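# Sort tested circuit boards into green or red totes

## Task

Testing is over: remove every circuit board from its tester and place it in the tote whose color (green or red) matches that tester's light. Any board in the wrong-color tote fails, as does any tote that no longer sits on its bench. Each lid is latched by a hook that lets go when its small black tab is pressed down. The testers are loose, so each must end upright on the plate beneath it, facing its original direction. The robot must not topple or finish tilted.

## Robot and tools

ROBOT. A Rainbow Robotics RB-Y1: a base on two drive wheels plus two rear casters (no sideways motion), a torso whose lower leg folds at ankle, knee and hip, two 7-joint arms with parallel grippers, and a pan/tilt head. The base is 0.58 m wide, its front edge 0.10 m ahead of the wheel axle, its rear 0.57 m behind; spinning in place sweeps a 0.58 m radius. Wrist-camera housings jut sideways and can strike things (robot up to 0.73 m wide, 0.65 m with both forearms rolled by pi).

FRAMES. Base frame: origin on the floor between the drive wheels, x forward, y left, z up, metres. left_hand and right_hand are printed in it as the point between the finger pads; fingers point along the hand's -z, close along its x. chest is a spine point 0.08 m below the shoulders. base_odometry is in the odometry frame (base frame at scene start), counts only wheel rotation (slip and bumps fool it); heading in rad, left positive, -3.142 to 3.142.

move. Action keys plus cameras and blocking. Valid actions: base and/or joints (optionally with min_time_s or contact_limits); target alone or with min_time_s; or contact_limits alone. No action = just report state and images.
- base: {"x_m_s", "turn_rad_s", "for_s"}, a velocity command, not a place. x_m_s forward speed m/s, magnitude 0.005 to 0.4 or 0, negative reverses; turn_rad_s left-positive rad/s, magnitude 0.02 to 1.509 or 0; for_s 0.1 to 5 s (rounded to 1/30). Omitted speeds are 0. Ramps at 0.4 m/s² (turns 0.5 rad/s²) and coasts up to 1 s (turns 3.1 s) after. Travel is about speed × for_s. If |x|+0.27|turn| exceeds 0.4 both are scaled down. The base does not stop on contact.
- joints: one flat object for the whole robot, keyed by joint name, absolute targets (rad; grippers in m of clear opening 0 to 0.1). Unnamed joints keep their targets. Ranges: torso_squat_rad 0 to 1.2 (larger lowers the chest); torso_shift_rad -0.3 to 0.6 (positive hips forward); torso_pitch_rad -0.2 to 1.4 (positive bows forward); torso_yaw_rad -1.5 to 1.5 (left positive; raise both arms out by at least 0.2 rad first). Also squat+shift ≤ 1.52, squat-shift+pitch ≤ 1.57, shift+0.5 pitch-0.4 squat ≤ 0.7, shift+0.3 pitch-0.5 squat ≤ 0.39. Arms: shoulder_pitch ±2.356 (negative swings forward/up); left_shoulder_roll 0 to 3.141, right_shoulder_roll -3.141 to 0 (both lift outward); shoulder_yaw ±2.094 (positive turns a bent forearm left); elbow -2.617 to 0.01 (negative bends); forearm_roll ±3.141; wrist_pitch -1.57 to 1.919 (negative tips hand forward when hanging); hand_roll ±2.705. head_pan_rad ±0.523 (left positive); head_tilt_rad -0.35 to 1.57 (positive down). Top speeds: arms 1 rad/s (wrist joints 1.5), head 1.5, squat/pitch 0.3, shift 0.15, yaw 0.6, grippers 0.08 m/s.
- target: one hand's absolute pose: side "left"/"right", x, y, z in m in the base frame (-3 to 3), quat_wxyz as four numbers w,x,y,z, same convention as the printed hand lines. Solved once into joint angles, so the hand travels an arc that can bow over 0.1 m; split long moves. Elbow never straightens past -0.267. Checked against the robot's body only. Status: reached (within 10 mm and 2 degrees), short (with the miss), or refused (with reason). Refused if an earlier move still runs.
- min_time_s: 0.1 to 8, least duration of arm/head/torso motions.
- contact_limits: per gripper key, mA, 200 to 672.5, persists; starts at 672.5. Grip force scales with limit minus 100.
- blocking: true/omitted waits for rest; false returns in ~0.5 s while motion continues (check with wait(0)).
- cameras: any of head_camera, left_wrist_camera, right_wrist_camera, or all; [] for none. Unknown keys or names make a call invalid; out-of-range values are refused.

wait: seconds 0 to 10; returns early once moves settle. stop: brakes all running motions. zoom_image: camera plus region [x0, y0, x1, y1] in pixels of that camera's latest image, at most 504×504 (head image 896×504, wrists 644×364). finished_scene: scene number; irreversible.

RESULTS. move: done or the worst status. base_status, joint_status, hand statuses: done, moving, off_target (rested short, may still push), not_followed (arm-collision check withheld targets), stopped, time_out, contact_stop (torso only), limit_stop_at_<name> (self-collision guard or built-in limit), torque_fault, limit_stop_at_motor_heat. A contact_stop or time_out halts the whole group (torso, or one arm). on_its_own lists uncommanded behaviour. After any refusal or uncommanded stop, the remaining move/wait/finished_scene calls of that reply are skipped. lidar_m: 12 distances, 30-degree sectors, first straight ahead then counter-clockwise, plane 0.23 m up, "-" = nothing, blind to glass. wheel_motors_off 1 after a stalled wheel (2 s off). motor_effort in percent (peak in brackets), positive forward; above ~30 at rest suggests pushing. Joint torques, external torques, wrist force/torque (raw, offset up to 16 N) and motor temperatures help detect contact and load.

GRASPING. Command an opening at least 0.005 m below the object's width; off_target is then normal. Parts may get tugged briefly while held.

AVOID. Arms hitting or pressing each other (can end the scene); keep shoulder rolls about 0.5 rad outward when both reach forward. Contact torque at an arm joint's limit (shoulders 63.7, elbow 32.7, wrist joints 22.7 N m, held weight included) causes a 10 s robot-wide freeze. Heavy loads far forward or hard stops after driving forward can tip the robot; driving under furniture can snag the upper body. Hot motors (warning at 65, freeze at 80 °C) from long loaded holds. Drops, releasing moving parts, slams and hard pushes. The scene clock runs while you think.

Each tool is called by a JSON object that holds its "name" and its "arguments", one argument or row to a line.

## Session

{"name": "move", "arguments": {

}}

Scene clock: 0.00 s.
Joint torques (N m): no reading
External joint torques (N m): no reading
Motor temperatures (°C): left_arm=[29 32 30 34 39 36 41] | right_arm=[35 33 28 33 45 37 36]
Wrist force (N): no reading
Wrist torque (N m): no reading
Wrist force, peak (N): no reading
base_odometry: x=+0.000 y=+0.000 heading=+0.000
lidar_m: 2.52 2.77 1.96 1.99 2.31 2.11 2.09 2.32 2.40 2.35 2.77 2.54
base_status: not commanded
joint_positions: torso_squat_rad=+0.350 torso_shift_rad=+0.000 torso_pitch_rad=+0.000 torso_yaw_rad=+0.000 left_shoulder_pitch_rad=+0.027 left_shoulder_roll_rad=+0.018 left_shoulder_yaw_rad=-0.025 left_elbow_rad=-0.232 left_forearm_roll_rad=+0.014 left_wrist_pitch_rad=+0.031 left_hand_roll_rad=-0.041 left_gripper_m=+0.100 right_shoulder_pitch_rad=+0.035 right_shoulder_roll_rad=-0.046 right_shoulder_yaw_rad=+0.024 right_elbow_rad=-0.288 right_forearm_roll_rad=+0.041 right_wrist_pitch_rad=+0.022 right_hand_roll_rad=+0.009 right_gripper_m=+0.099 head_pan_rad=+0.000 head_tilt_rad=+0.400
joint_status: not commanded
wheel_motors_off: 0
motor_effort: left_wheel=-1 right_wheel=+3
chest: x=-0.2280 y=-0.0007 z=+1.2475 quat_wxyz=(+1.000, +0.000, +0.000, +0.000) (m; base frame)
left_hand: x=-0.1412 y=+0.2314 z=+0.5672 quat_wxyz=(+0.996, +0.009, -0.088, -0.022) (m; base frame)
right_hand: x=-0.1186 y=-0.2534 z=+0.5712 quat_wxyz=(+0.992, -0.025, -0.115, +0.034) (m; base frame)
pictures: head_camera, left_wrist_camera, right_wrist_camera

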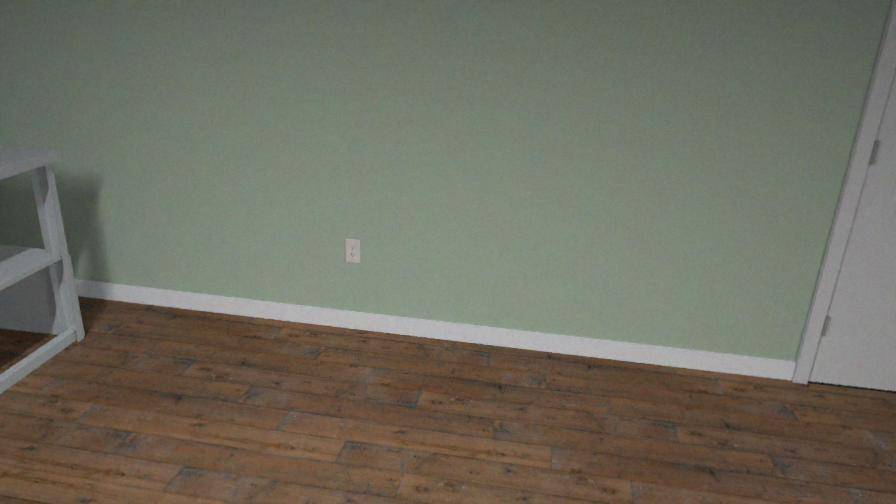

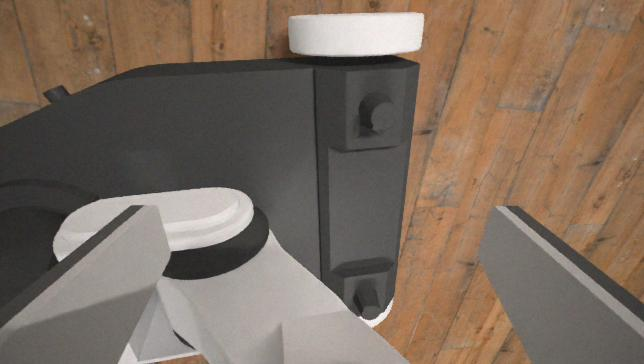

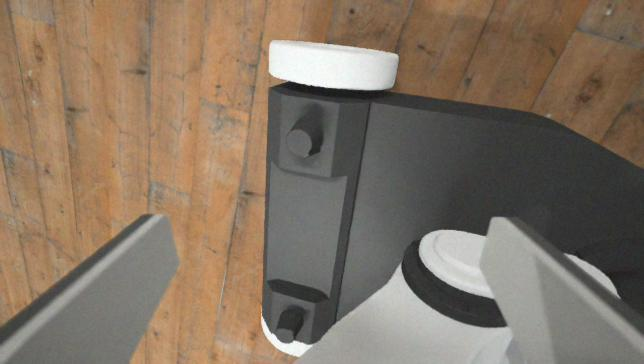

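{"name": "move", "arguments": {
  "base": {"turn_rad_s": 0.8, "for_s": 1.2},
  "cameras": ["head_camera"]
}}

{"name": "move", "arguments": {
  "base": {"turn_rad_s": 0.8, "for_s": 1.2},
  "cameras": ["head_camera"]
}}

Scene clock: 8.23 s.
Joint torques (N m): left_arm=[-2.22 0.53 -0.03 -0.77 0.21 -0.48 0.05] | right_arm=[-2.27 -0.94 -0.25 -1.2 -0.17 -0.61 -0.03]
External joint torques (N m): left_arm=[-0.28 -0.09 -0.08 0.21 0.21 -0.02 0.06] | right_arm=[0.03 0.87 -0.07 0.26 -0.23 -0.09 -0.04]
Motor temperatures (°C): left_arm=[29 32 30 34 39 36 41] | right_arm=[35 33 28 33 45 37 36]
Wrist force (N): left_arm=[-2.7 -0.2 -9.6] | right_arm=[1.0 11.1 -12.5]
Wrist torque (N m): left_arm=[-0.01 -0.44 -0.20] | right_arm=[-0.09 0.78 0.52]
Wrist force, peak (N): left_arm=[-2.8 -0.1 -9.9] | right_arm=[0.4 11.4 -12.9]
move: done
base_odometry: x=+0.000 y=+0.000 heading=+0.720
lidar_m: 2.17 1.95 2.30 2.31 2.09 2.10 2.55 2.35 2.37 2.76 2.52 2.53
base_status: done (sent for 1.2 of 1.2 s)
joint_positions: torso_squat_rad=+0.350 torso_shift_rad=+0.000 torso_pitch_rad=+0.000 torso_yaw_rad=+0.000 left_shoulder_pitch_rad=+0.027 left_shoulder_roll_rad=+0.018 left_shoulder_yaw_rad=-0.025 left_elbow_rad=-0.232 left_forearm_roll_rad=+0.014 left_wrist_pitch_rad=+0.031 left_hand_roll_rad=-0.041 left_gripper_m=+0.100 right_shoulder_pitch_rad=+0.035 right_shoulder_roll_rad=-0.046 right_shoulder_yaw_rad=+0.024 right_elbow_rad=-0.288 right_forearm_roll_rad=+0.041 right_wrist_pitch_rad=+0.022 right_hand_roll_rad=+0.009 right_gripper_m=+0.099 head_pan_rad=+0.000 head_tilt_rad=+0.400
joint_status: not commanded
wheel_motors_off: 0
motor_effort: left_wheel=+1(20) right_wheel=+5(26)
chest: x=-0.2280 y=-0.0008 z=+1.2475 quat_wxyz=(+1.000, +0.000, +0.000, +0.000) (m; base frame)
left_hand: x=-0.1412 y=+0.2314 z=+0.5672 quat_wxyz=(+0.996, +0.009, -0.088, -0.022) (m; base frame)
right_hand: x=-0.1186 y=-0.2534 z=+0.5712 quat_wxyz=(+0.992, -0.025, -0.115, +0.034) (m; base frame)
pictures: head_camera
camera_calibration:
head_camera: T_world_to_cam=[[0.00558798, -0.998764, 0.0493907, -0.072923], [-0.352737, -0.0481853, -0.934481, 1.33893], [0.935706, -0.0122001, -0.35257, 0.642056], [0, 0, 0, 1]] pos_world=[-0.128077, -0.000482824, 1.48118]

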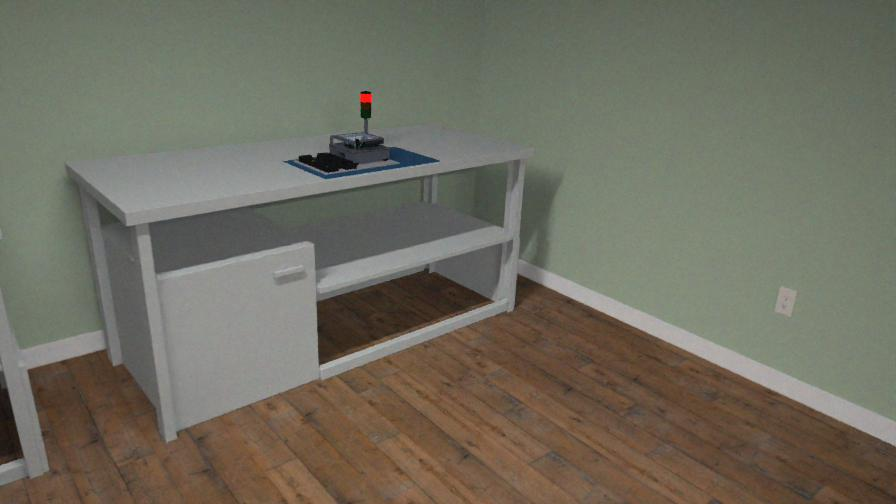

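Scene clock: 10.97 s.
Joint torques (N m): left_arm=[-1.89 0.69 0.12 -0.79 0.2 -0.37 0.13] | right_arm=[-2.45 -1.11 -0.6 -1.18 -0.24 -0.59 0.09]
External joint torques (N m): left_arm=[0.04 0.08 0.06 0.2 0.19 0.08 0.14] | right_arm=[-0.15 0.7 -0.42 0.28 -0.3 -0.06 0.08]
Motor temperatures (°C): left_arm=[29 32 30 34 39 36 41] | right_arm=[35 33 28 33 45 37 36]
Wrist force (N): left_arm=[-2.8 -0.4 -9.7] | right_arm=[0.9 11.0 -12.6]
Wrist torque (N m): left_arm=[0.02 -0.47 -0.19] | right_arm=[-0.07 0.77 0.51]
Wrist force, peak (N): left_arm=[-3.0 -0.5 -9.8] | right_arm=[0.7 11.5 -12.7]
move: done
base_odometry: x=+0.000 y=+0.000 heading=+1.439
lidar_m: 1.96 2.31 2.16 2.08 2.18 2.43 2.32 2.81 2.63 2.55 2.63 2.01
base_status: done (sent for 1.2 of 1.2 s)
joint_positions: torso_squat_rad=+0.350 torso_shift_rad=+0.000 torso_pitch_rad=+0.000 torso_yaw_rad=+0.000 left_shoulder_pitch_rad=+0.027 left_shoulder_roll_rad=+0.018 left_shoulder_yaw_rad=-0.025 left_elbow_rad=-0.232 left_forearm_roll_rad=+0.014 left_wrist_pitch_rad=+0.031 left_hand_roll_rad=-0.041 left_gripper_m=+0.100 right_shoulder_pitch_rad=+0.035 right_shoulder_roll_rad=-0.046 right_shoulder_yaw_rad=+0.024 right_elbow_rad=-0.288 right_forearm_roll_rad=+0.041 right_wrist_pitch_rad=+0.022 right_hand_roll_rad=+0.009 right_gripper_m=+0.099 head_pan_rad=+0.000 head_tilt_rad=+0.400
joint_status: not commanded
wheel_motors_off: 0
motor_effort: left_wheel=+1(15) right_wheel=+4(24)
chest: x=-0.2280 y=-0.0008 z=+1.2475 quat_wxyz=(+1.000, +0.000, +0.000, +0.000) (m; base frame)
left_hand: x=-0.1412 y=+0.2314 z=+0.5672 quat_wxyz=(+0.996, +0.009, -0.088, -0.022) (m; base frame)
right_hand: x=-0.1186 y=-0.2534 z=+0.5712 quat_wxyz=(+0.992, -0.025, -0.115, +0.034) (m; base frame)
pictures: head_camera
camera_calibration:
head_camera: T_world_to_cam=[[0.00558748, -0.998764, 0.0493919, -0.0729242], [-0.352737, -0.0481863, -0.934481, 1.33893], [0.935706, -0.012201, -0.35257, 0.642056], [0, 0, 0, 1]] pos_world=[-0.128077, -0.000482169, 1.48118]

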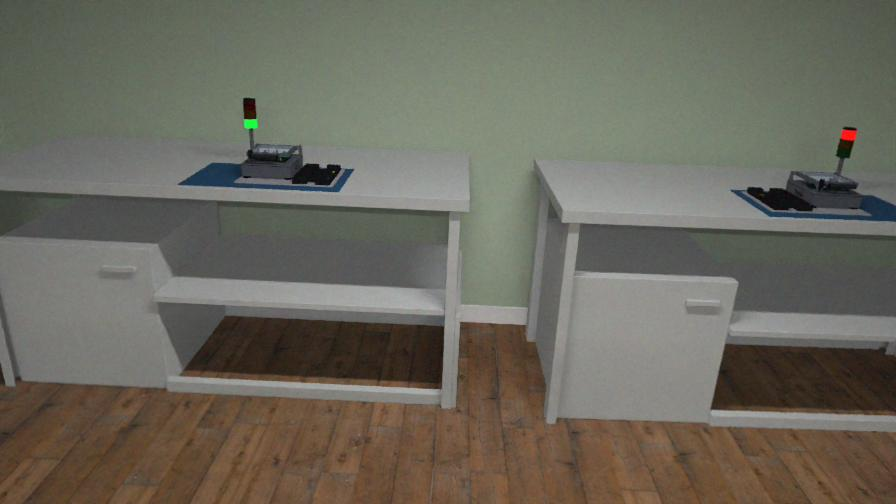

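{"name": "zoom_image", "arguments": {
  "camera": "head_camera",
  "region": [170, 80, 370, 200]
}}

{"name": "zoom_image", "arguments": {
  "camera": "head_camera",
  "region": [720, 110, 896, 230]
}}

{"name": "move", "arguments": {
  "base": {"turn_rad_s": 1.0, "for_s": 1.5},
  "cameras": ["head_camera"]
}}

{"name": "move", "arguments": {
  "base": {"turn_rad_s": 1.0, "for_s": 1.5},
  "cameras": ["head_camera"]
}}

{"name": "move", "arguments": {
  "base": {"turn_rad_s": 1.0, "for_s": 1.5},
  "cameras": ["head_camera"]
}}

Scaled by 2.520 from the camera's 896x504 image, which has a finer 1280x720 frame.

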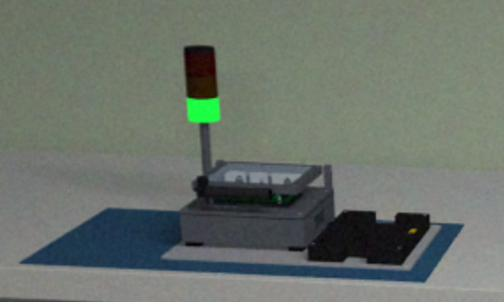

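Scaled by 2.864 from the camera's 896x504 image, which has a finer 1280x720 frame.

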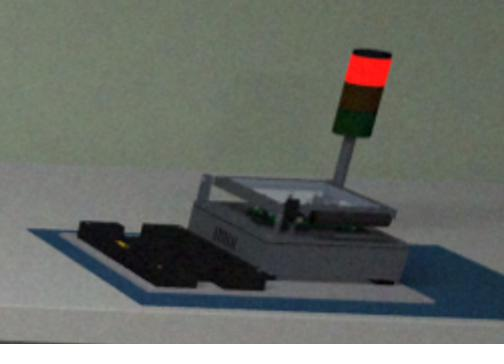

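Scene clock: 21.60 s.
Joint torques (N m): left_arm=[-2.11 0.52 -0.07 -0.78 0.18 -0.48 0.06] | right_arm=[-2.32 -1.1 -0.43 -1.14 -0.19 -0.58 0.04]
External joint torques (N m): left_arm=[-0.18 -0.09 -0.12 0.2 0.17 -0.03 0.07] | right_arm=[-0.02 0.7 -0.25 0.32 -0.26 -0.05 0.02]
Motor temperatures (°C): left_arm=[29 32 30 34 39 36 41] | right_arm=[35 33 28 33 45 37 36]
Wrist force (N): left_arm=[-2.9 -0.3 -9.8] | right_arm=[0.7 11.2 -12.4]
Wrist torque (N m): left_arm=[0.00 -0.46 -0.22] | right_arm=[-0.11 0.74 0.49]
Wrist force, peak (N): left_arm=[-2.9 -0.6 -9.9] | right_arm=[0.8 11.1 -13.1]
move: done
base_odometry: x=+0.000 y=+0.000 heading=+2.564
lidar_m: 2.13 2.08 2.22 2.39 2.32 2.76 2.59 2.55 2.72 1.97 1.98 2.31
base_status: done (sent for 1.5 of 1.5 s)
joint_positions: torso_squat_rad=+0.350 torso_shift_rad=+0.000 torso_pitch_rad=+0.000 torso_yaw_rad=+0.000 left_shoulder_pitch_rad=+0.027 left_shoulder_roll_rad=+0.018 left_shoulder_yaw_rad=-0.025 left_elbow_rad=-0.232 left_forearm_roll_rad=+0.014 left_wrist_pitch_rad=+0.031 left_hand_roll_rad=-0.041 left_gripper_m=+0.100 right_shoulder_pitch_rad=+0.035 right_shoulder_roll_rad=-0.046 right_shoulder_yaw_rad=+0.024 right_elbow_rad=-0.288 right_forearm_roll_rad=+0.041 right_wrist_pitch_rad=+0.022 right_hand_roll_rad=+0.009 right_gripper_m=+0.099 head_pan_rad=+0.000 head_tilt_rad=+0.400
joint_status: not commanded
wheel_motors_off: 0
motor_effort: left_wheel=+1(16) right_wheel=+5(26)
chest: x=-0.2280 y=-0.0008 z=+1.2475 quat_wxyz=(+1.000, +0.000, +0.000, +0.000) (m; base frame)
left_hand: x=-0.1412 y=+0.2314 z=+0.5672 quat_wxyz=(+0.996, +0.009, -0.088, -0.022) (m; base frame)
right_hand: x=-0.1186 y=-0.2534 z=+0.5712 quat_wxyz=(+0.992, -0.025, -0.115, +0.034) (m; base frame)
pictures: head_camera
camera_calibration:
head_camera: T_world_to_cam=[[0.00558641, -0.998763, 0.0494024, -0.0729302], [-0.352722, -0.0481959, -0.934486, 1.33894], [0.935711, -0.0122049, -0.352555, 0.642053], [0, 0, 0, 1]] pos_world=[-0.128096, -0.000472533, 1.48118]

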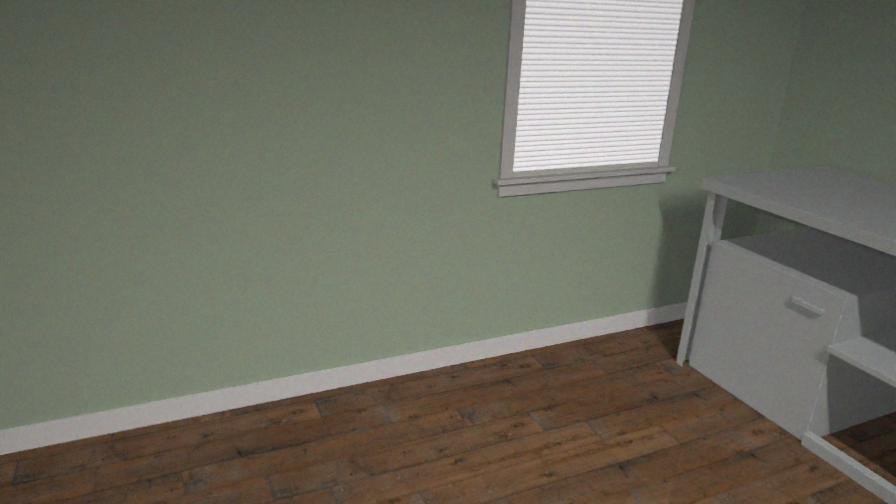

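Scene clock: 24.93 s.
Joint torques (N m): left_arm=[-1.86 0.7 0.14 -0.85 0.19 -0.45 0.09] | right_arm=[-2.34 -0.94 -0.43 -1.03 -0.18 -0.58 -0.02]
External joint torques (N m): left_arm=[0.08 0.09 0.08 0.13 0.19 0 0.1] | right_arm=[-0.04 0.87 -0.26 0.43 -0.24 -0.06 -0.03]
Motor temperatures (°C): left_arm=[29 32 30 34 39 36 41] | right_arm=[35 33 28 33 45 37 36]
Wrist force (N): left_arm=[-2.9 -0.5 -9.8] | right_arm=[0.7 11.0 -12.4]
Wrist torque (N m): left_arm=[0.01 -0.47 -0.21] | right_arm=[-0.07 0.75 0.50]
Wrist force, peak (N): left_arm=[-2.8 -0.2 -10.0] | right_arm=[1.0 11.5 -12.9]
move: done
base_odometry: x=+0.000 y=+0.000 heading=-2.594
lidar_m: 2.29 2.37 2.31 2.77 2.53 2.52 2.78 1.99 2.02 2.34 2.10 2.09
base_status: done (sent for 1.5 of 1.5 s)
joint_positions: torso_squat_rad=+0.350 torso_shift_rad=+0.000 torso_pitch_rad=+0.000 torso_yaw_rad=+0.000 left_shoulder_pitch_rad=+0.027 left_shoulder_roll_rad=+0.018 left_shoulder_yaw_rad=-0.025 left_elbow_rad=-0.232 left_forearm_roll_rad=+0.014 left_wrist_pitch_rad=+0.031 left_hand_roll_rad=-0.041 left_gripper_m=+0.100 right_shoulder_pitch_rad=+0.035 right_shoulder_roll_rad=-0.046 right_shoulder_yaw_rad=+0.024 right_elbow_rad=-0.288 right_forearm_roll_rad=+0.041 right_wrist_pitch_rad=+0.022 right_hand_roll_rad=+0.009 right_gripper_m=+0.099 head_pan_rad=+0.000 head_tilt_rad=+0.400
joint_status: not commanded
wheel_motors_off: 0
motor_effort: left_wheel=+1(17) right_wheel=+4(25)
chest: x=-0.2280 y=-0.0008 z=+1.2475 quat_wxyz=(+1.000, +0.000, +0.000, +0.000) (m; base frame)
left_hand: x=-0.1412 y=+0.2314 z=+0.5672 quat_wxyz=(+0.996, +0.009, -0.088, -0.022) (m; base frame)
right_hand: x=-0.1186 y=-0.2534 z=+0.5712 quat_wxyz=(+0.992, -0.025, -0.115, +0.034) (m; base frame)
pictures: head_camera
camera_calibration:
head_camera: T_world_to_cam=[[0.00558604, -0.998763, 0.0494031, -0.0729307], [-0.35272, -0.0481964, -0.934487, 1.33894], [0.935712, -0.0122054, -0.352553, 0.642052], [0, 0, 0, 1]] pos_world=[-0.128099, -0.000471995, 1.48118]

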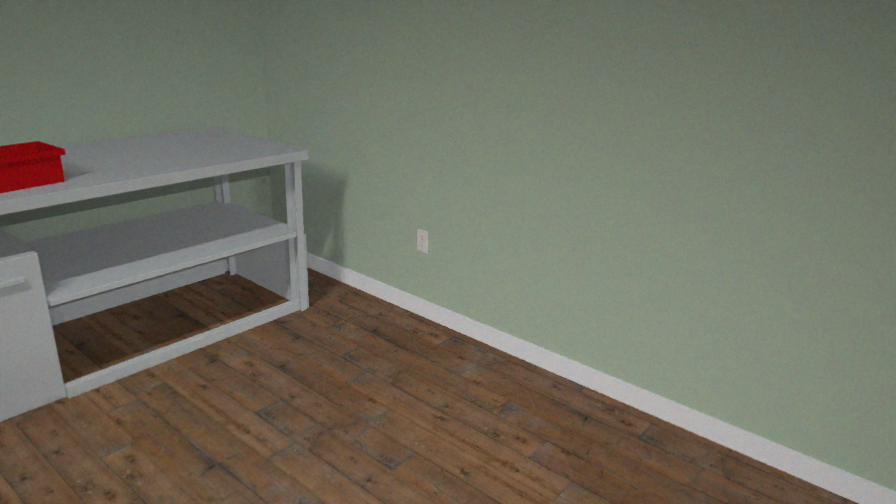

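Scene clock: 28.27 s.
Joint torques (N m): left_arm=[-2.2 0.44 0.19 -0.83 0.2 -0.4 0.07] | right_arm=[-2.33 -0.86 -0.52 -1.14 -0.18 -0.59 0.05]
External joint torques (N m): left_arm=[-0.27 -0.17 0.14 0.15 0.2 0.06 0.08] | right_arm=[-0.03 0.94 -0.34 0.32 -0.25 -0.07 0.04]
Motor temperatures (°C): left_arm=[29 32 30 34 39 36 41] | right_arm=[35 33 28 33 45 37 36]
Wrist force (N): left_arm=[-2.6 -0.4 -9.7] | right_arm=[0.6 11.1 -12.6]
Wrist torque (N m): left_arm=[0.00 -0.43 -0.19] | right_arm=[-0.08 0.74 0.51]
Wrist force, peak (N): left_arm=[-2.8 -0.3 -10.0] | right_arm=[0.8 11.2 -12.9]
move: done
base_odometry: x=+0.000 y=+0.000 heading=-1.470
lidar_m: 2.32 2.77 2.52 2.51 2.87 1.96 1.98 2.34 2.12 2.12 2.38 2.35
base_status: done (sent for 1.5 of 1.5 s)
joint_positions: torso_squat_rad=+0.350 torso_shift_rad=+0.000 torso_pitch_rad=+0.000 torso_yaw_rad=+0.000 left_shoulder_pitch_rad=+0.027 left_shoulder_roll_rad=+0.018 left_shoulder_yaw_rad=-0.025 left_elbow_rad=-0.232 left_forearm_roll_rad=+0.014 left_wrist_pitch_rad=+0.031 left_hand_roll_rad=-0.041 left_gripper_m=+0.100 right_shoulder_pitch_rad=+0.035 right_shoulder_roll_rad=-0.046 right_shoulder_yaw_rad=+0.024 right_elbow_rad=-0.288 right_forearm_roll_rad=+0.041 right_wrist_pitch_rad=+0.022 right_hand_roll_rad=+0.009 right_gripper_m=+0.099 head_pan_rad=+0.000 head_tilt_rad=+0.400
joint_status: not commanded
wheel_motors_off: 0
motor_effort: left_wheel=+1(15) right_wheel=+5(25)
chest: x=-0.2280 y=-0.0008 z=+1.2475 quat_wxyz=(+1.000, +0.000, +0.000, +0.000) (m; base frame)
left_hand: x=-0.1412 y=+0.2314 z=+0.5672 quat_wxyz=(+0.996, +0.009, -0.088, -0.022) (m; base frame)
right_hand: x=-0.1186 y=-0.2534 z=+0.5712 quat_wxyz=(+0.992, -0.025, -0.115, +0.034) (m; base frame)
pictures: head_camera
camera_calibration:
head_camera: T_world_to_cam=[[0.005586, -0.998763, 0.049402, -0.07293], [-0.352719, -0.0481955, -0.934487, 1.33894], [0.935713, -0.012205, -0.352552, 0.642052], [0, 0, 0, 1]] pos_world=[-0.1281, -0.000472738, 1.48118]

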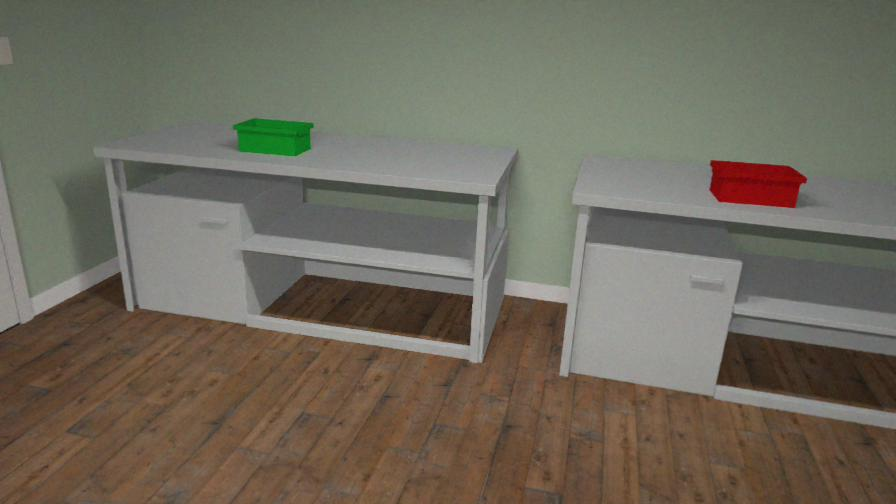

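{"name": "move", "arguments": {
  "base": {"turn_rad_s": -1.2, "for_s": 2.45},
  "cameras": ["head_camera"]
}}

{"name": "move", "arguments": {
  "base": {"x_m_s": 0.4, "for_s": 3.5},
  "cameras": []
}}

{"name": "move", "arguments": {
  "base": {"turn_rad_s": -0.4, "for_s": 1.13},
  "joints": {"head_tilt_rad": 0.7},
  "cameras": ["head_camera"]
}}

Scene clock: 61.10 s.
Joint torques (N m): left_arm=[-2 0.69 0.1 -0.8 0.22 -0.42 0.06] | right_arm=[-2.31 -1.33 -0.46 -1.21 -0.14 -0.55 -0.04]
External joint torques (N m): left_arm=[-0.07 0.08 0.05 0.18 0.21 0.04 0.07] | right_arm=[-0.01 0.48 -0.29 0.25 -0.2 -0.03 -0.05]
Motor temperatures (°C): left_arm=[29 32 30 34 39 36 41] | right_arm=[35 33 28 33 45 37 36]
Wrist force (N): left_arm=[-2.7 -0.4 -9.5] | right_arm=[0.4 11.2 -12.6]
Wrist torque (N m): left_arm=[0.01 -0.45 -0.20] | right_arm=[-0.11 0.72 0.50]
Wrist force, peak (N): left_arm=[-2.7 -0.4 -10.1] | right_arm=[0.6 11.4 -12.8]
move: done
base_odometry: x=+0.000 y=+0.000 heading=+1.854
lidar_m: 2.31 2.23 2.09 2.13 2.77 2.33 2.77 2.70 2.54 2.59 2.09 1.96
base_status: done (sent for 2.47 of 2.47 s)
joint_positions: torso_squat_rad=+0.350 torso_shift_rad=+0.000 torso_pitch_rad=+0.000 torso_yaw_rad=+0.000 left_shoulder_pitch_rad=+0.027 left_shoulder_roll_rad=+0.018 left_shoulder_yaw_rad=-0.025 left_elbow_rad=-0.232 left_forearm_roll_rad=+0.014 left_wrist_pitch_rad=+0.031 left_hand_roll_rad=-0.041 left_gripper_m=+0.100 right_shoulder_pitch_rad=+0.035 right_shoulder_roll_rad=-0.046 right_shoulder_yaw_rad=+0.024 right_elbow_rad=-0.288 right_forearm_roll_rad=+0.041 right_wrist_pitch_rad=+0.022 right_hand_roll_rad=+0.009 right_gripper_m=+0.099 head_pan_rad=+0.000 head_tilt_rad=+0.400
joint_status: not commanded
wheel_motors_off: 0
motor_effort: left_wheel=+3(33) right_wheel=+2(23)
chest: x=-0.2281 y=-0.0007 z=+1.2475 quat_wxyz=(+1.000, +0.000, +0.000, +0.000) (m; base frame)
left_hand: x=-0.1412 y=+0.2314 z=+0.5672 quat_wxyz=(+0.996, +0.009, -0.088, -0.022) (m; base frame)
right_hand: x=-0.1186 y=-0.2534 z=+0.5712 quat_wxyz=(+0.992, -0.025, -0.115, +0.034) (m; base frame)
pictures: head_camera
camera_calibration:
head_camera: T_world_to_cam=[[0.00558142, -0.998762, 0.0494341, -0.0729395], [-0.352636, -0.0482249, -0.934517, 1.33897], [0.935744, -0.0122163, -0.352469, 0.642018], [0, 0, 0, 1]] pos_world=[-0.12819, -0.000434549, 1.48118]

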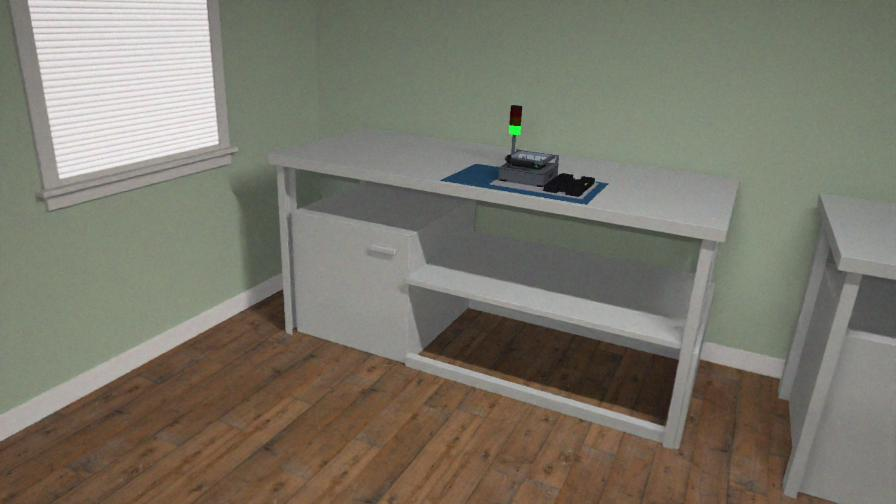

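Scene clock: 66.13 s.
Joint torques (N m): left_arm=[-1.43 0.63 -0.17 -0.77 0.25 -0.47 0.12] | right_arm=[-2.24 -1.09 -0.31 -1.13 -0.14 -0.56 0.02]
External joint torques (N m): left_arm=[0.5 0.02 -0.22 0.21 0.24 -0.01 0.13] | right_arm=[0.05 0.72 -0.13 0.33 -0.21 -0.03 0.01]
Motor temperatures (°C): left_arm=[29 32 30 34 39 36 41] | right_arm=[35 33 28 33 45 37 36]
Wrist force (N): left_arm=[-2.8 -0.5 -9.9] | right_arm=[0.7 11.0 -12.5]
Wrist torque (N m): left_arm=[0.02 -0.46 -0.21] | right_arm=[-0.07 0.74 0.49]
Wrist force, peak (N): left_arm=[-2.8 -0.5 -9.9] | right_arm=[1.0 11.4 -13.0]
move: done
base_odometry: x=-0.391 y=+1.344 heading=+1.853
lidar_m: 0.91 0.99 1.49 1.52 1.97 3.62 3.72 3.34 3.15 1.19 0.91 1.40
base_status: done (sent for 3.5 of 3.5 s)
joint_positions: torso_squat_rad=+0.350 torso_shift_rad=+0.000 torso_pitch_rad=+0.000 torso_yaw_rad=+0.000 left_shoulder_pitch_rad=+0.026 left_shoulder_roll_rad=+0.018 left_shoulder_yaw_rad=-0.025 left_elbow_rad=-0.232 left_forearm_roll_rad=+0.014 left_wrist_pitch_rad=+0.031 left_hand_roll_rad=-0.041 left_gripper_m=+0.100 right_shoulder_pitch_rad=+0.035 right_shoulder_roll_rad=-0.046 right_shoulder_yaw_rad=+0.024 right_elbow_rad=-0.288 right_forearm_roll_rad=+0.041 right_wrist_pitch_rad=+0.022 right_hand_roll_rad=+0.009 right_gripper_m=+0.099 head_pan_rad=+0.000 head_tilt_rad=+0.400
joint_status: not commanded
wheel_motors_off: 0
motor_effort: left_wheel=-4(32) right_wheel=+1(31)
chest: x=-0.2280 y=-0.0007 z=+1.2475 quat_wxyz=(+1.000, +0.000, +0.000, +0.000) (m; base frame)
left_hand: x=-0.1412 y=+0.2314 z=+0.5672 quat_wxyz=(+0.996, +0.009, -0.088, -0.022) (m; base frame)
right_hand: x=-0.1186 y=-0.2534 z=+0.5712 quat_wxyz=(+0.992, -0.025, -0.115, +0.034) (m; base frame)
pictures: none
No camera images: "cameras" was empty.

Scene clock: 68.37 s.
Joint torques (N m): left_arm=[-1.81 0.59 -0.08 -0.88 0.15 -0.42 0.01] | right_arm=[-2.07 -1.05 -0.51 -1.31 -0.06 -0.62 0.02]
External joint torques (N m): left_arm=[0.12 -0.01 -0.13 0.1 0.14 0.03 0.02] | right_arm=[0.23 0.76 -0.33 0.16 -0.13 -0.1 0.01]
Motor temperatures (°C): left_arm=[29 32 30 34 39 36 41] | right_arm=[35 33 28 33 45 37 36]
Wrist force (N): left_arm=[-2.7 -0.4 -9.7] | right_arm=[0.7 11.0 -12.8]
Wrist torque (N m): left_arm=[0.01 -0.45 -0.21] | right_arm=[-0.08 0.73 0.50]
Wrist force, peak (N): left_arm=[-2.6 -0.4 -9.9] | right_arm=[0.7 11.2 -12.9]
move: done
base_odometry: x=-0.391 y=+1.344 heading=+1.400
lidar_m: 1.40 0.91 1.06 1.49 1.55 2.11 3.62 3.75 3.27 2.81 1.16 0.92
base_status: done (sent for 1.13 of 1.13 s)
joint_positions: torso_squat_rad=+0.350 torso_shift_rad=+0.000 torso_pitch_rad=+0.000 torso_yaw_rad=+0.000 left_shoulder_pitch_rad=+0.027 left_shoulder_roll_rad=+0.018 left_shoulder_yaw_rad=-0.025 left_elbow_rad=-0.232 left_forearm_roll_rad=+0.014 left_wrist_pitch_rad=+0.031 left_hand_roll_rad=-0.041 left_gripper_m=+0.100 right_shoulder_pitch_rad=+0.035 right_shoulder_roll_rad=-0.046 right_shoulder_yaw_rad=+0.024 right_elbow_rad=-0.288 right_forearm_roll_rad=+0.041 right_wrist_pitch_rad=+0.022 right_hand_roll_rad=+0.009 right_gripper_m=+0.099 head_pan_rad=+0.000 head_tilt_rad=+0.700
joint_status: all done
wheel_motors_off: 0
motor_effort: left_wheel=+3(30) right_wheel=+2(26)
chest: x=-0.2280 y=-0.0007 z=+1.2475 quat_wxyz=(+1.000, +0.000, +0.000, +0.000) (m; base frame)
left_hand: x=-0.1412 y=+0.2314 z=+0.5672 quat_wxyz=(+0.996, +0.009, -0.088, -0.022) (m; base frame)
right_hand: x=-0.1186 y=-0.2534 z=+0.5712 quat_wxyz=(+0.992, -0.025, -0.115, +0.034) (m; base frame)
pictures: head_camera
camera_calibration:
head_camera: T_world_to_cam=[[0.0202214, -0.998758, 0.0455391, -0.0642816], [-0.613159, -0.0483656, -0.788477, 1.07396], [0.789701, -0.0119786, -0.613376, 0.989488], [0, 0, 0, 1]] pos_world=[-0.12159, -0.000406343, 1.45665]

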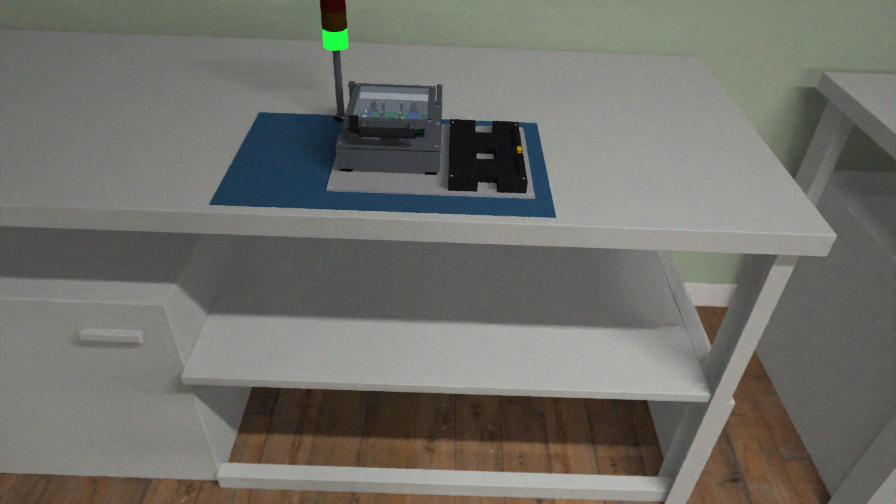

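{"name": "zoom_image", "arguments": {
  "camera": "head_camera",
  "region": [310, 70, 550, 205]
}}

{"name": "move", "arguments": {
  "target": {"side":"left","x":0.2,"y":0.3,"z":1.15,"quat_wxyz":[0.707,0,0,-0.707]},
  "cameras": []
}}

{"name": "move", "arguments": {
  "target": {"side":"right","x":0.2,"y":-0.3,"z":1.15,"quat_wxyz":[0.707,0,0,0.707]},
  "cameras": []
}}

{"name": "move", "arguments": {
  "base": {"x_m_s": 0.2, "for_s": 2.1},
  "joints": {"head_tilt_rad": 0.95}
}}

Scaled by 2.100 from the camera's 896x504 image, which has a finer 1280x720 frame.

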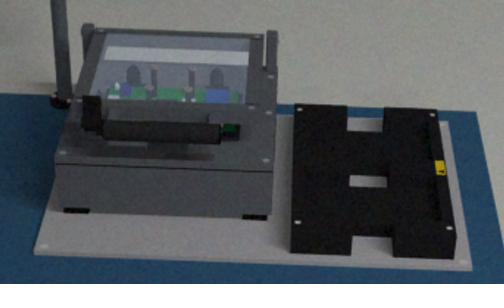

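Scene clock: 87.53 s.
Joint torques (N m): left_arm=[-17.14 10.31 7.97 -1.39 0.14 -0.52 0.48] | right_arm=[-2.19 -1.05 -0.61 -1.21 -0.17 -0.61 0.09]
External joint torques (N m): left_arm=[2.3 -0.34 -1.38 0.67 0.09 -0.36 0.48] | right_arm=[0.11 0.76 -0.44 0.26 -0.23 -0.09 0.07]
Motor temperatures (°C): left_arm=[29 32 30 34 38 36 41] | right_arm=[35 33 28 33 45 37 36]
Wrist force (N): left_arm=[-1.8 -0.5 -9.7] | right_arm=[0.9 11.2 -12.6]
Wrist torque (N m): left_arm=[0.04 -0.43 -0.25] | right_arm=[-0.09 0.78 0.52]
Wrist force, peak (N): left_arm=[-4.5 -1.1 -10.4] | right_arm=[1.4 11.4 -12.9]
move: done
base_odometry: x=-0.391 y=+1.344 heading=+1.401
lidar_m: 1.40 0.91 1.06 1.49 1.55 2.12 3.62 3.74 3.27 2.81 1.16 0.91
base_status: not commanded
joint_positions: torso_squat_rad=+0.350 torso_shift_rad=+0.000 torso_pitch_rad=+0.000 torso_yaw_rad=+0.000 left_shoulder_pitch_rad=-1.038 left_shoulder_roll_rad=+1.043 left_shoulder_yaw_rad=-0.581 left_elbow_rad=-1.462 left_forearm_roll_rad=+1.368 left_wrist_pitch_rad=+1.919 left_hand_roll_rad=-1.009 left_gripper_m=+0.100 right_shoulder_pitch_rad=+0.035 right_shoulder_roll_rad=-0.046 right_shoulder_yaw_rad=+0.024 right_elbow_rad=-0.288 right_forearm_roll_rad=+0.041 right_wrist_pitch_rad=+0.022 right_hand_roll_rad=+0.009 right_gripper_m=+0.099 head_pan_rad=+0.000 head_tilt_rad=+0.700
joint_status: all done
wheel_motors_off: 0
motor_effort: left_wheel=+8(9) right_wheel=+0(3)
chest: x=-0.2280 y=-0.0008 z=+1.2475 quat_wxyz=(+1.000, +0.000, +0.000, +0.000) (m; base frame)
left_hand: x=+0.2000 y=+0.3004 z=+1.1507 quat_wxyz=(+0.708, +0.002, -0.002, -0.707) (m; base frame)
left_hand_status: reached (checked arc, planned for 1.6 s): 1 mm and 0.4 deg off.
right_hand: x=-0.1186 y=-0.2534 z=+0.5712 quat_wxyz=(+0.992, -0.025, -0.115, +0.034) (m; base frame)
pictures: none
No camera images: "cameras" was empty.

Scene clock: 89.43 s.
Joint torques (N m): left_arm=[-17.53 10.27 8.09 -1.45 0.2 -0.33 0.41] | right_arm=[-18.05 -10.27 -8.22 -1.63 0.31 -0.51 -0.4]
External joint torques (N m): left_arm=[1.92 -0.37 -1.26 0.62 0.15 -0.17 0.41] | right_arm=[2.93 1.43 1.39 0.58 0.09 -0.41 -0.4]
Motor temperatures (°C): left_arm=[29 32 30 34 38 36 41] | right_arm=[35 33 28 33 45 37 36]
Wrist force (N): left_arm=[-1.5 -0.2 -9.7] | right_arm=[2.3 10.6 -13.2]
Wrist torque (N m): left_arm=[0.01 -0.40 -0.25] | right_arm=[-0.03 0.87 0.54]
Wrist force, peak (N): left_arm=[-1.9 -0.1 -9.9] | right_arm=[-1.5 13.0 -12.6]
move: done
base_odometry: x=-0.391 y=+1.344 heading=+1.400
lidar_m: 1.40 0.91 1.06 1.49 1.55 2.11 3.62 3.74 3.27 2.81 1.17 0.91
base_status: not commanded
joint_positions: torso_squat_rad=+0.350 torso_shift_rad=+0.000 torso_pitch_rad=+0.000 torso_yaw_rad=+0.000 left_shoulder_pitch_rad=-1.038 left_shoulder_roll_rad=+1.043 left_shoulder_yaw_rad=-0.581 left_elbow_rad=-1.462 left_forearm_roll_rad=+1.368 left_wrist_pitch_rad=+1.919 left_hand_roll_rad=-1.009 left_gripper_m=+0.100 right_shoulder_pitch_rad=-1.046 right_shoulder_roll_rad=-1.042 right_shoulder_yaw_rad=+0.590 right_elbow_rad=-1.460 right_forearm_roll_rad=-1.372 right_wrist_pitch_rad=+1.919 right_hand_roll_rad=+1.005 right_gripper_m=+0.099 head_pan_rad=+0.000 head_tilt_rad=+0.700
joint_status: all done
wheel_motors_off: 0
motor_effort: left_wheel=+8(9) right_wheel=+3(4)
chest: x=-0.2281 y=-0.0007 z=+1.2475 quat_wxyz=(+1.000, +0.000, +0.000, +0.000) (m; base frame)
left_hand: x=+0.1999 y=+0.3004 z=+1.1506 quat_wxyz=(+0.708, +0.002, -0.002, -0.707) (m; base frame)
right_hand: x=+0.2000 y=-0.3002 z=+1.1507 quat_wxyz=(+0.707, -0.001, -0.001, +0.707) (m; base frame)
right_hand_status: reached (checked arc, planned for 1.6 s): 1 mm and 0.2 deg off.
pictures: none
No camera images: "cameras" was empty.

Scene clock: 92.33 s.
Joint torques (N m): left_arm=[-17.97 10.18 8.41 -1.55 0.19 -0.26 0.4] | right_arm=[-18.55 -10.49 -8.84 -1.62 0.17 -0.41 -0.32]
External joint torques (N m): left_arm=[1.48 -0.47 -0.94 0.52 0.14 -0.11 0.4] | right_arm=[2.42 1.21 0.77 0.59 -0.05 -0.3 -0.32]
Motor temperatures (°C): left_arm=[29 32 30 34 38 36 41] | right_arm=[35 33 28 33 45 37 36]
Wrist force (N): left_arm=[-1.7 -0.5 -9.5] | right_arm=[2.3 10.7 -13.1]
Wrist torque (N m): left_arm=[0.03 -0.41 -0.26] | right_arm=[-0.05 0.86 0.54]
Wrist force, peak (N): left_arm=[-1.9 -0.3 -9.9] | right_arm=[2.1 10.6 -13.5]
move: done
base_odometry: x=-0.319 y=+1.758 heading=+1.400
lidar_m: 0.98 0.73 0.61 1.15 1.54 2.12 4.04 4.45 3.27 0.99 0.64 0.84
base_status: done (sent for 2.1 of 2.1 s)
joint_positions: torso_squat_rad=+0.350 torso_shift_rad=+0.000 torso_pitch_rad=+0.000 torso_yaw_rad=+0.000 left_shoulder_pitch_rad=-1.038 left_shoulder_roll_rad=+1.043 left_shoulder_yaw_rad=-0.581 left_elbow_rad=-1.462 left_forearm_roll_rad=+1.368 left_wrist_pitch_rad=+1.919 left_hand_roll_rad=-1.009 left_gripper_m=+0.100 right_shoulder_pitch_rad=-1.046 right_shoulder_roll_rad=-1.041 right_shoulder_yaw_rad=+0.590 right_elbow_rad=-1.460 right_forearm_roll_rad=-1.372 right_wrist_pitch_rad=+1.919 right_hand_roll_rad=+1.005 right_gripper_m=+0.099 head_pan_rad=+0.000 head_tilt_rad=+0.950
joint_status: all done
wheel_motors_off: 0
motor_effort: left_wheel=-1(30) right_wheel=+0(26)
chest: x=-0.2280 y=-0.0007 z=+1.2475 quat_wxyz=(+1.000, +0.000, +0.000, +0.000) (m; base frame)
left_hand: x=+0.2000 y=+0.3004 z=+1.1505 quat_wxyz=(+0.708, +0.002, -0.002, -0.707) (m; base frame)
right_hand: x=+0.2001 y=-0.3002 z=+1.1505 quat_wxyz=(+0.707, -0.001, -0.001, +0.707) (m; base frame)
pictures: head_camera, left_wrist_camera, right_wrist_camera
camera_calibration:
head_camera: T_world_to_cam=[[0.0310814, -0.99875, 0.0391456, -0.0527584], [-0.789165, -0.0485563, -0.612259, 0.782639], [0.613394, -0.0118625, -0.789688, 1.20839], [0, 0, 0, 1]] pos_world=[-0.121948, -0.000355903, 1.43549]
left_wrist_camera: T_world_to_cam=[[0.0169579, -0.999789, -0.0115953, 0.308973], [-0.875088, -0.0204506, 0.483532, -0.340852], [-0.483667, 0.00194725, -0.87525, 1.17213], [0, 0, 0, 1]] pos_world=[0.263406, 0.299655, 1.1943]
right_wrist_camera: T_world_to_cam=[[-0.0209914, -0.999631, -0.0172569, -0.273597], [-0.897436, 0.0112323, 0.441002, -0.291164], [-0.440645, 0.0247442, -0.89734, 1.19969], [0, 0, 0, 1]] pos_world=[0.261593, -0.299911, 1.20021]

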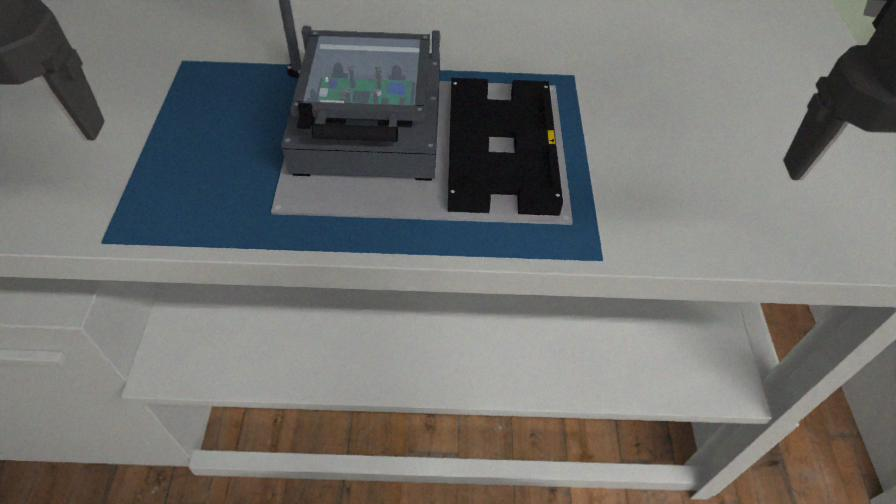

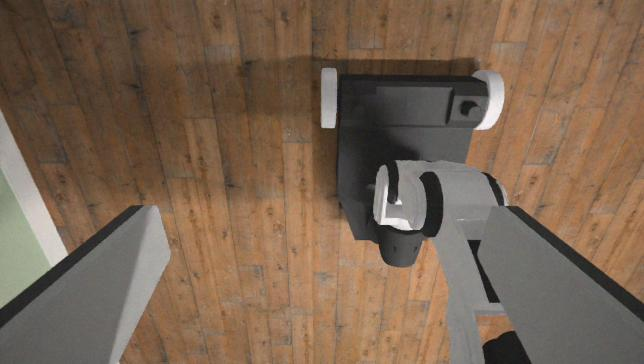

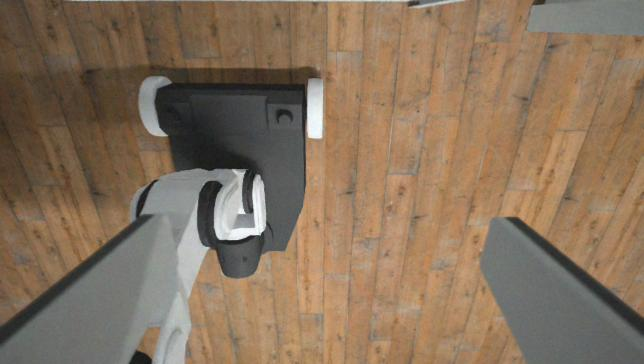

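{"name": "zoom_image", "arguments": {
  "camera": "head_camera",
  "region": [270, 20, 450, 190]
}}

{"name": "move", "arguments": {
  "target": {"side":"right","x":0.22,"y":-0.2,"z":1.15,"quat_wxyz":[0.707,0,0,-0.707]},
  "cameras": ["right_wrist_camera"]
}}

{"name": "move", "arguments": {
  "target": {"side":"left","x":0.22,"y":0.3,"z":1.15,"quat_wxyz":[0.707,0,0,0.707]},
  "cameras": ["left_wrist_camera"]
}}

Scaled by 2.800 from the camera's 896x504 image, which has a finer 1280x720 frame.

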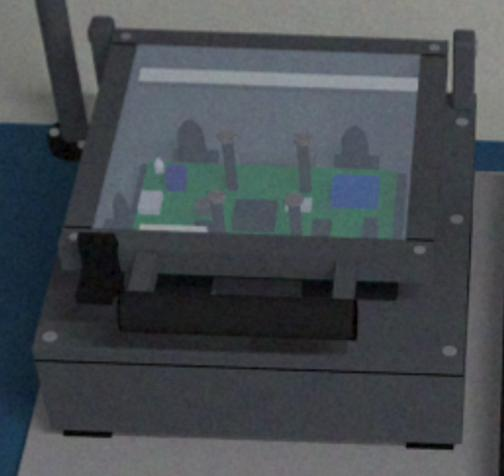

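Scene clock: 103.80 s.
Joint torques (N m): left_arm=[-17.93 10.08 8.12 -1.51 0.15 -0.26 0.46] | right_arm=[-21.59 -7.99 -7.91 -1.52 0.05 -0.14 0.42]
External joint torques (N m): left_arm=[1.52 -0.57 -1.23 0.55 0.11 -0.1 0.46] | right_arm=[1.56 1.47 1.28 0.95 -0.1 -0.12 0.43]
Motor temperatures (°C): left_arm=[29 32 30 33 38 36 41] | right_arm=[35 34 28 33 45 37 36]
Wrist force (N): left_arm=[-1.8 -0.3 -9.6] | right_arm=[2.0 10.4 -13.1]
Wrist torque (N m): left_arm=[0.00 -0.42 -0.24] | right_arm=[0.02 0.84 0.53]
Wrist force, peak (N): left_arm=[-1.7 -0.4 -9.9] | right_arm=[2.3 10.8 -13.5]
move: done
base_odometry: x=-0.319 y=+1.758 heading=+1.400
lidar_m: 0.98 0.75 0.62 1.15 1.55 2.11 4.04 4.45 3.26 0.99 0.63 0.84
base_status: not commanded
joint_positions: torso_squat_rad=+0.350 torso_shift_rad=+0.000 torso_pitch_rad=+0.000 torso_yaw_rad=+0.000 left_shoulder_pitch_rad=-1.038 left_shoulder_roll_rad=+1.043 left_shoulder_yaw_rad=-0.581 left_elbow_rad=-1.462 left_forearm_roll_rad=+1.368 left_wrist_pitch_rad=+1.919 left_hand_roll_rad=-1.009 left_gripper_m=+0.100 right_shoulder_pitch_rad=-1.212 right_shoulder_roll_rad=-0.810 right_shoulder_yaw_rad=+0.700 right_elbow_rad=-1.367 right_forearm_roll_rad=-1.341 right_wrist_pitch_rad=+1.919 right_hand_roll_rad=-2.302 right_gripper_m=+0.099 head_pan_rad=+0.000 head_tilt_rad=+0.950
joint_status: all done
wheel_motors_off: 0
motor_effort: left_wheel=-1(3) right_wheel=+1(3)
chest: x=-0.2280 y=-0.0007 z=+1.2475 quat_wxyz=(+1.000, +0.000, +0.000, +0.000) (m; base frame)
left_hand: x=+0.2000 y=+0.3004 z=+1.1505 quat_wxyz=(+0.708, +0.002, -0.002, -0.707) (m; base frame)
right_hand: x=+0.2201 y=-0.2002 z=+1.1502 quat_wxyz=(+0.710, +0.002, +0.002, -0.705) (m; base frame)
right_hand_status: reached (checked arc, planned for 2.5 s): 0 mm and 0.5 deg off.
pictures: right_wrist_camera
camera_calibration:
right_wrist_camera: T_world_to_cam=[[0.0129391, 0.99985, -0.011501, 0.212999], [0.896167, -0.00649393, 0.443669, -0.675622], [0.443528, -0.0160475, -0.896117, 1.00162], [0, 0, 0, 1]] pos_world=[0.158467, -0.201281, 1.19977]

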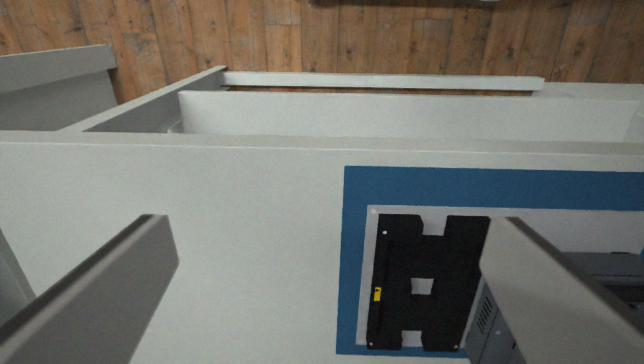

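Scene clock: 106.53 s.
Joint torques (N m): left_arm=[-19.47 8.7 7.9 -1.38 0.26 -0.12 -0.34] | right_arm=[-21.64 -7.91 -8.09 -1.78 0.04 -0.21 0.45]
External joint torques (N m): left_arm=[0.98 -1.81 -0.89 1.07 0.17 -0.07 -0.34] | right_arm=[1.51 1.56 1.11 0.7 -0.11 -0.2 0.45]
Motor temperatures (°C): left_arm=[29 32 30 33 38 36 41] | right_arm=[35 34 28 33 45 37 36]
Wrist force (N): left_arm=[-1.6 -0.4 -9.7] | right_arm=[2.0 10.1 -12.6]
Wrist torque (N m): left_arm=[0.00 -0.39 -0.24] | right_arm=[0.02 0.82 0.52]
Wrist force, peak (N): left_arm=[-1.7 -0.2 -10.0] | right_arm=[2.2 10.9 -13.2]
move: done
base_odometry: x=-0.319 y=+1.758 heading=+1.400
lidar_m: 0.97 0.74 0.61 1.15 1.56 2.11 4.05 4.45 3.26 0.99 0.63 0.83
base_status: not commanded
joint_positions: torso_squat_rad=+0.350 torso_shift_rad=+0.000 torso_pitch_rad=+0.000 torso_yaw_rad=+0.000 left_shoulder_pitch_rad=-1.098 left_shoulder_roll_rad=+0.981 left_shoulder_yaw_rad=-0.602 left_elbow_rad=-1.318 left_forearm_roll_rad=+1.321 left_wrist_pitch_rad=+1.919 left_hand_roll_rad=+2.053 left_gripper_m=+0.100 right_shoulder_pitch_rad=-1.212 right_shoulder_roll_rad=-0.809 right_shoulder_yaw_rad=+0.700 right_elbow_rad=-1.367 right_forearm_roll_rad=-1.341 right_wrist_pitch_rad=+1.919 right_hand_roll_rad=-2.302 right_gripper_m=+0.099 head_pan_rad=+0.000 head_tilt_rad=+0.950
joint_status: all done
wheel_motors_off: 0
motor_effort: left_wheel=-2(4) right_wheel=+1(4)
chest: x=-0.2280 y=-0.0007 z=+1.2475 quat_wxyz=(+1.000, +0.000, +0.000, +0.000) (m; base frame)
left_hand: x=+0.2200 y=+0.3001 z=+1.1501 quat_wxyz=(+0.708, -0.001, +0.001, +0.706) (m; base frame)
left_hand_status: reached (checked arc, planned for 2.3 s): 0 mm and 0.3 deg off.
right_hand: x=+0.2201 y=-0.2002 z=+1.1502 quat_wxyz=(+0.710, +0.002, +0.002, -0.705) (m; base frame)
pictures: left_wrist_camera
camera_calibration:
left_wrist_camera: T_world_to_cam=[[-0.0118352, 0.999809, -0.015584, -0.280836], [0.872945, 0.0179319, 0.487489, -0.723883], [0.487675, -0.00783451, -0.87299, 0.968126], [0, 0, 0, 1]] pos_world=[0.156456, 0.301348, 1.19367]

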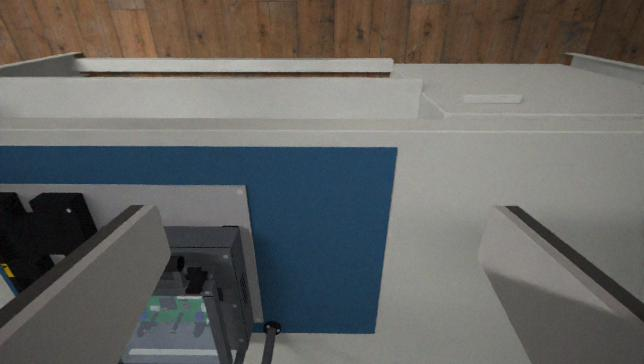

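{"name": "move", "arguments": {
  "target": {"side":"left","x":0.32,"y":0.12,"z":1.12,"quat_wxyz":[0.707,0,0,0.707]},
  "cameras": ["left_wrist_camera","head_camera"]
}}

{"name": "zoom_image", "arguments": {
  "camera": "left_wrist_camera",
  "region": [180, 160, 480, 364]
}}

Scene clock: 127.77 s.
Joint torques (N m): left_arm=[-22.97 9.28 1.29 -2.65 0.16 -0.17 0] | right_arm=[-21.46 -8.23 -7.9 -1.85 0.1 -0.05 0.35]
External joint torques (N m): left_arm=[2.07 0.11 -1.12 1.31 0.1 0.04 0] | right_arm=[1.69 1.23 1.29 0.62 -0.05 -0.03 0.35]
Motor temperatures (°C): left_arm=[29 32 30 33 38 36 41] | right_arm=[36 34 29 33 45 37 36]
Wrist force (N): left_arm=[-1.4 0.7 -9.4] | right_arm=[2.3 10.5 -13.1]
Wrist torque (N m): left_arm=[-0.07 -0.40 -0.24] | right_arm=[-0.02 0.86 0.53]
Wrist force, peak (N): left_arm=[-2.1 0.9 -10.7] | right_arm=[2.6 10.7 -13.3]
move: short
base_odometry: x=-0.319 y=+1.758 heading=+1.400
lidar_m: 0.97 0.74 0.61 1.15 1.55 2.12 4.04 4.45 3.26 0.99 0.64 0.83
base_status: not commanded
joint_positions: torso_squat_rad=+0.350 torso_shift_rad=+0.000 torso_pitch_rad=+0.000 torso_yaw_rad=+0.000 left_shoulder_pitch_rad=-1.578 left_shoulder_roll_rad=+0.283 left_shoulder_yaw_rad=-0.760 left_elbow_rad=-0.267 left_forearm_roll_rad=+1.109 left_wrist_pitch_rad=+1.581 left_hand_roll_rad=+1.874 left_gripper_m=+0.100 right_shoulder_pitch_rad=-1.212 right_shoulder_roll_rad=-0.809 right_shoulder_yaw_rad=+0.700 right_elbow_rad=-1.367 right_forearm_roll_rad=-1.341 right_wrist_pitch_rad=+1.919 right_hand_roll_rad=-2.302 right_gripper_m=+0.099 head_pan_rad=+0.000 head_tilt_rad=+0.950
joint_status: all done
wheel_motors_off: 0
motor_effort: left_wheel=-2(4) right_wheel=+2(3)
chest: x=-0.2280 y=-0.0007 z=+1.2475 quat_wxyz=(+1.000, +0.000, +0.000, +0.000) (m; base frame)
left_hand: x=+0.3194 y=+0.1199 z=+1.1202 quat_wxyz=(+0.706, -0.038, -0.026, +0.706) (m; base frame)
left_hand_status: short (checked arc, as near as the solve gets, planned for 1.4 s): 1 mm and 5.3 deg off. The place is met; only the turn is off.
right_hand: x=+0.2200 y=-0.2002 z=+1.1502 quat_wxyz=(+0.710, +0.002, +0.002, -0.705) (m; base frame)
pictures: head_camera, left_wrist_camera
camera_calibration:
head_camera: T_world_to_cam=[[0.0310517, -0.998754, 0.0390797, -0.0527147], [-0.789084, -0.048494, -0.612369, 0.78272], [0.613501, -0.011822, -0.789606, 1.20836], [0, 0, 0, 1]] pos_world=[-0.122061, -0.000406519, 1.4355]
left_wrist_camera: T_world_to_cam=[[-0.013073, 0.999452, -0.0304262, -0.0828794], [0.824492, 0.0279903, 0.565181, -0.865487], [0.565723, -0.0176976, -0.824405, 0.813943], [0, 0, 0, 1]] pos_world=[0.252037, 0.121464, 1.15765]

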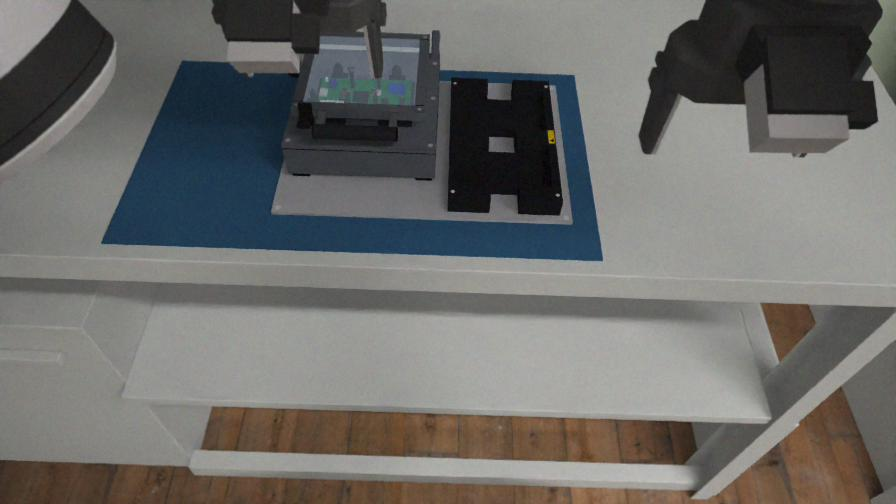

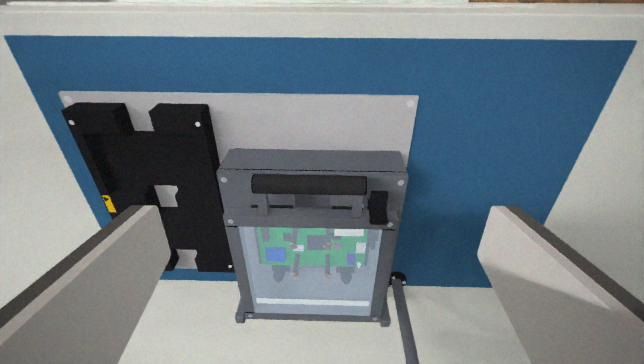

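Scaled by 1.680 from the camera's 644x364 image, which has a finer 920x520 frame.

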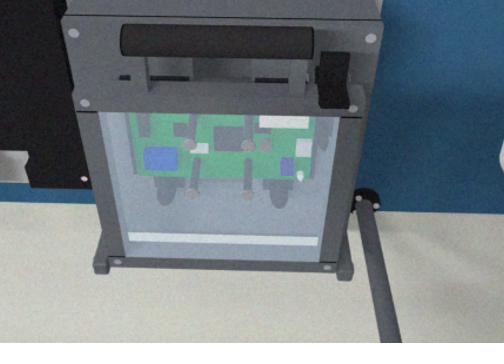

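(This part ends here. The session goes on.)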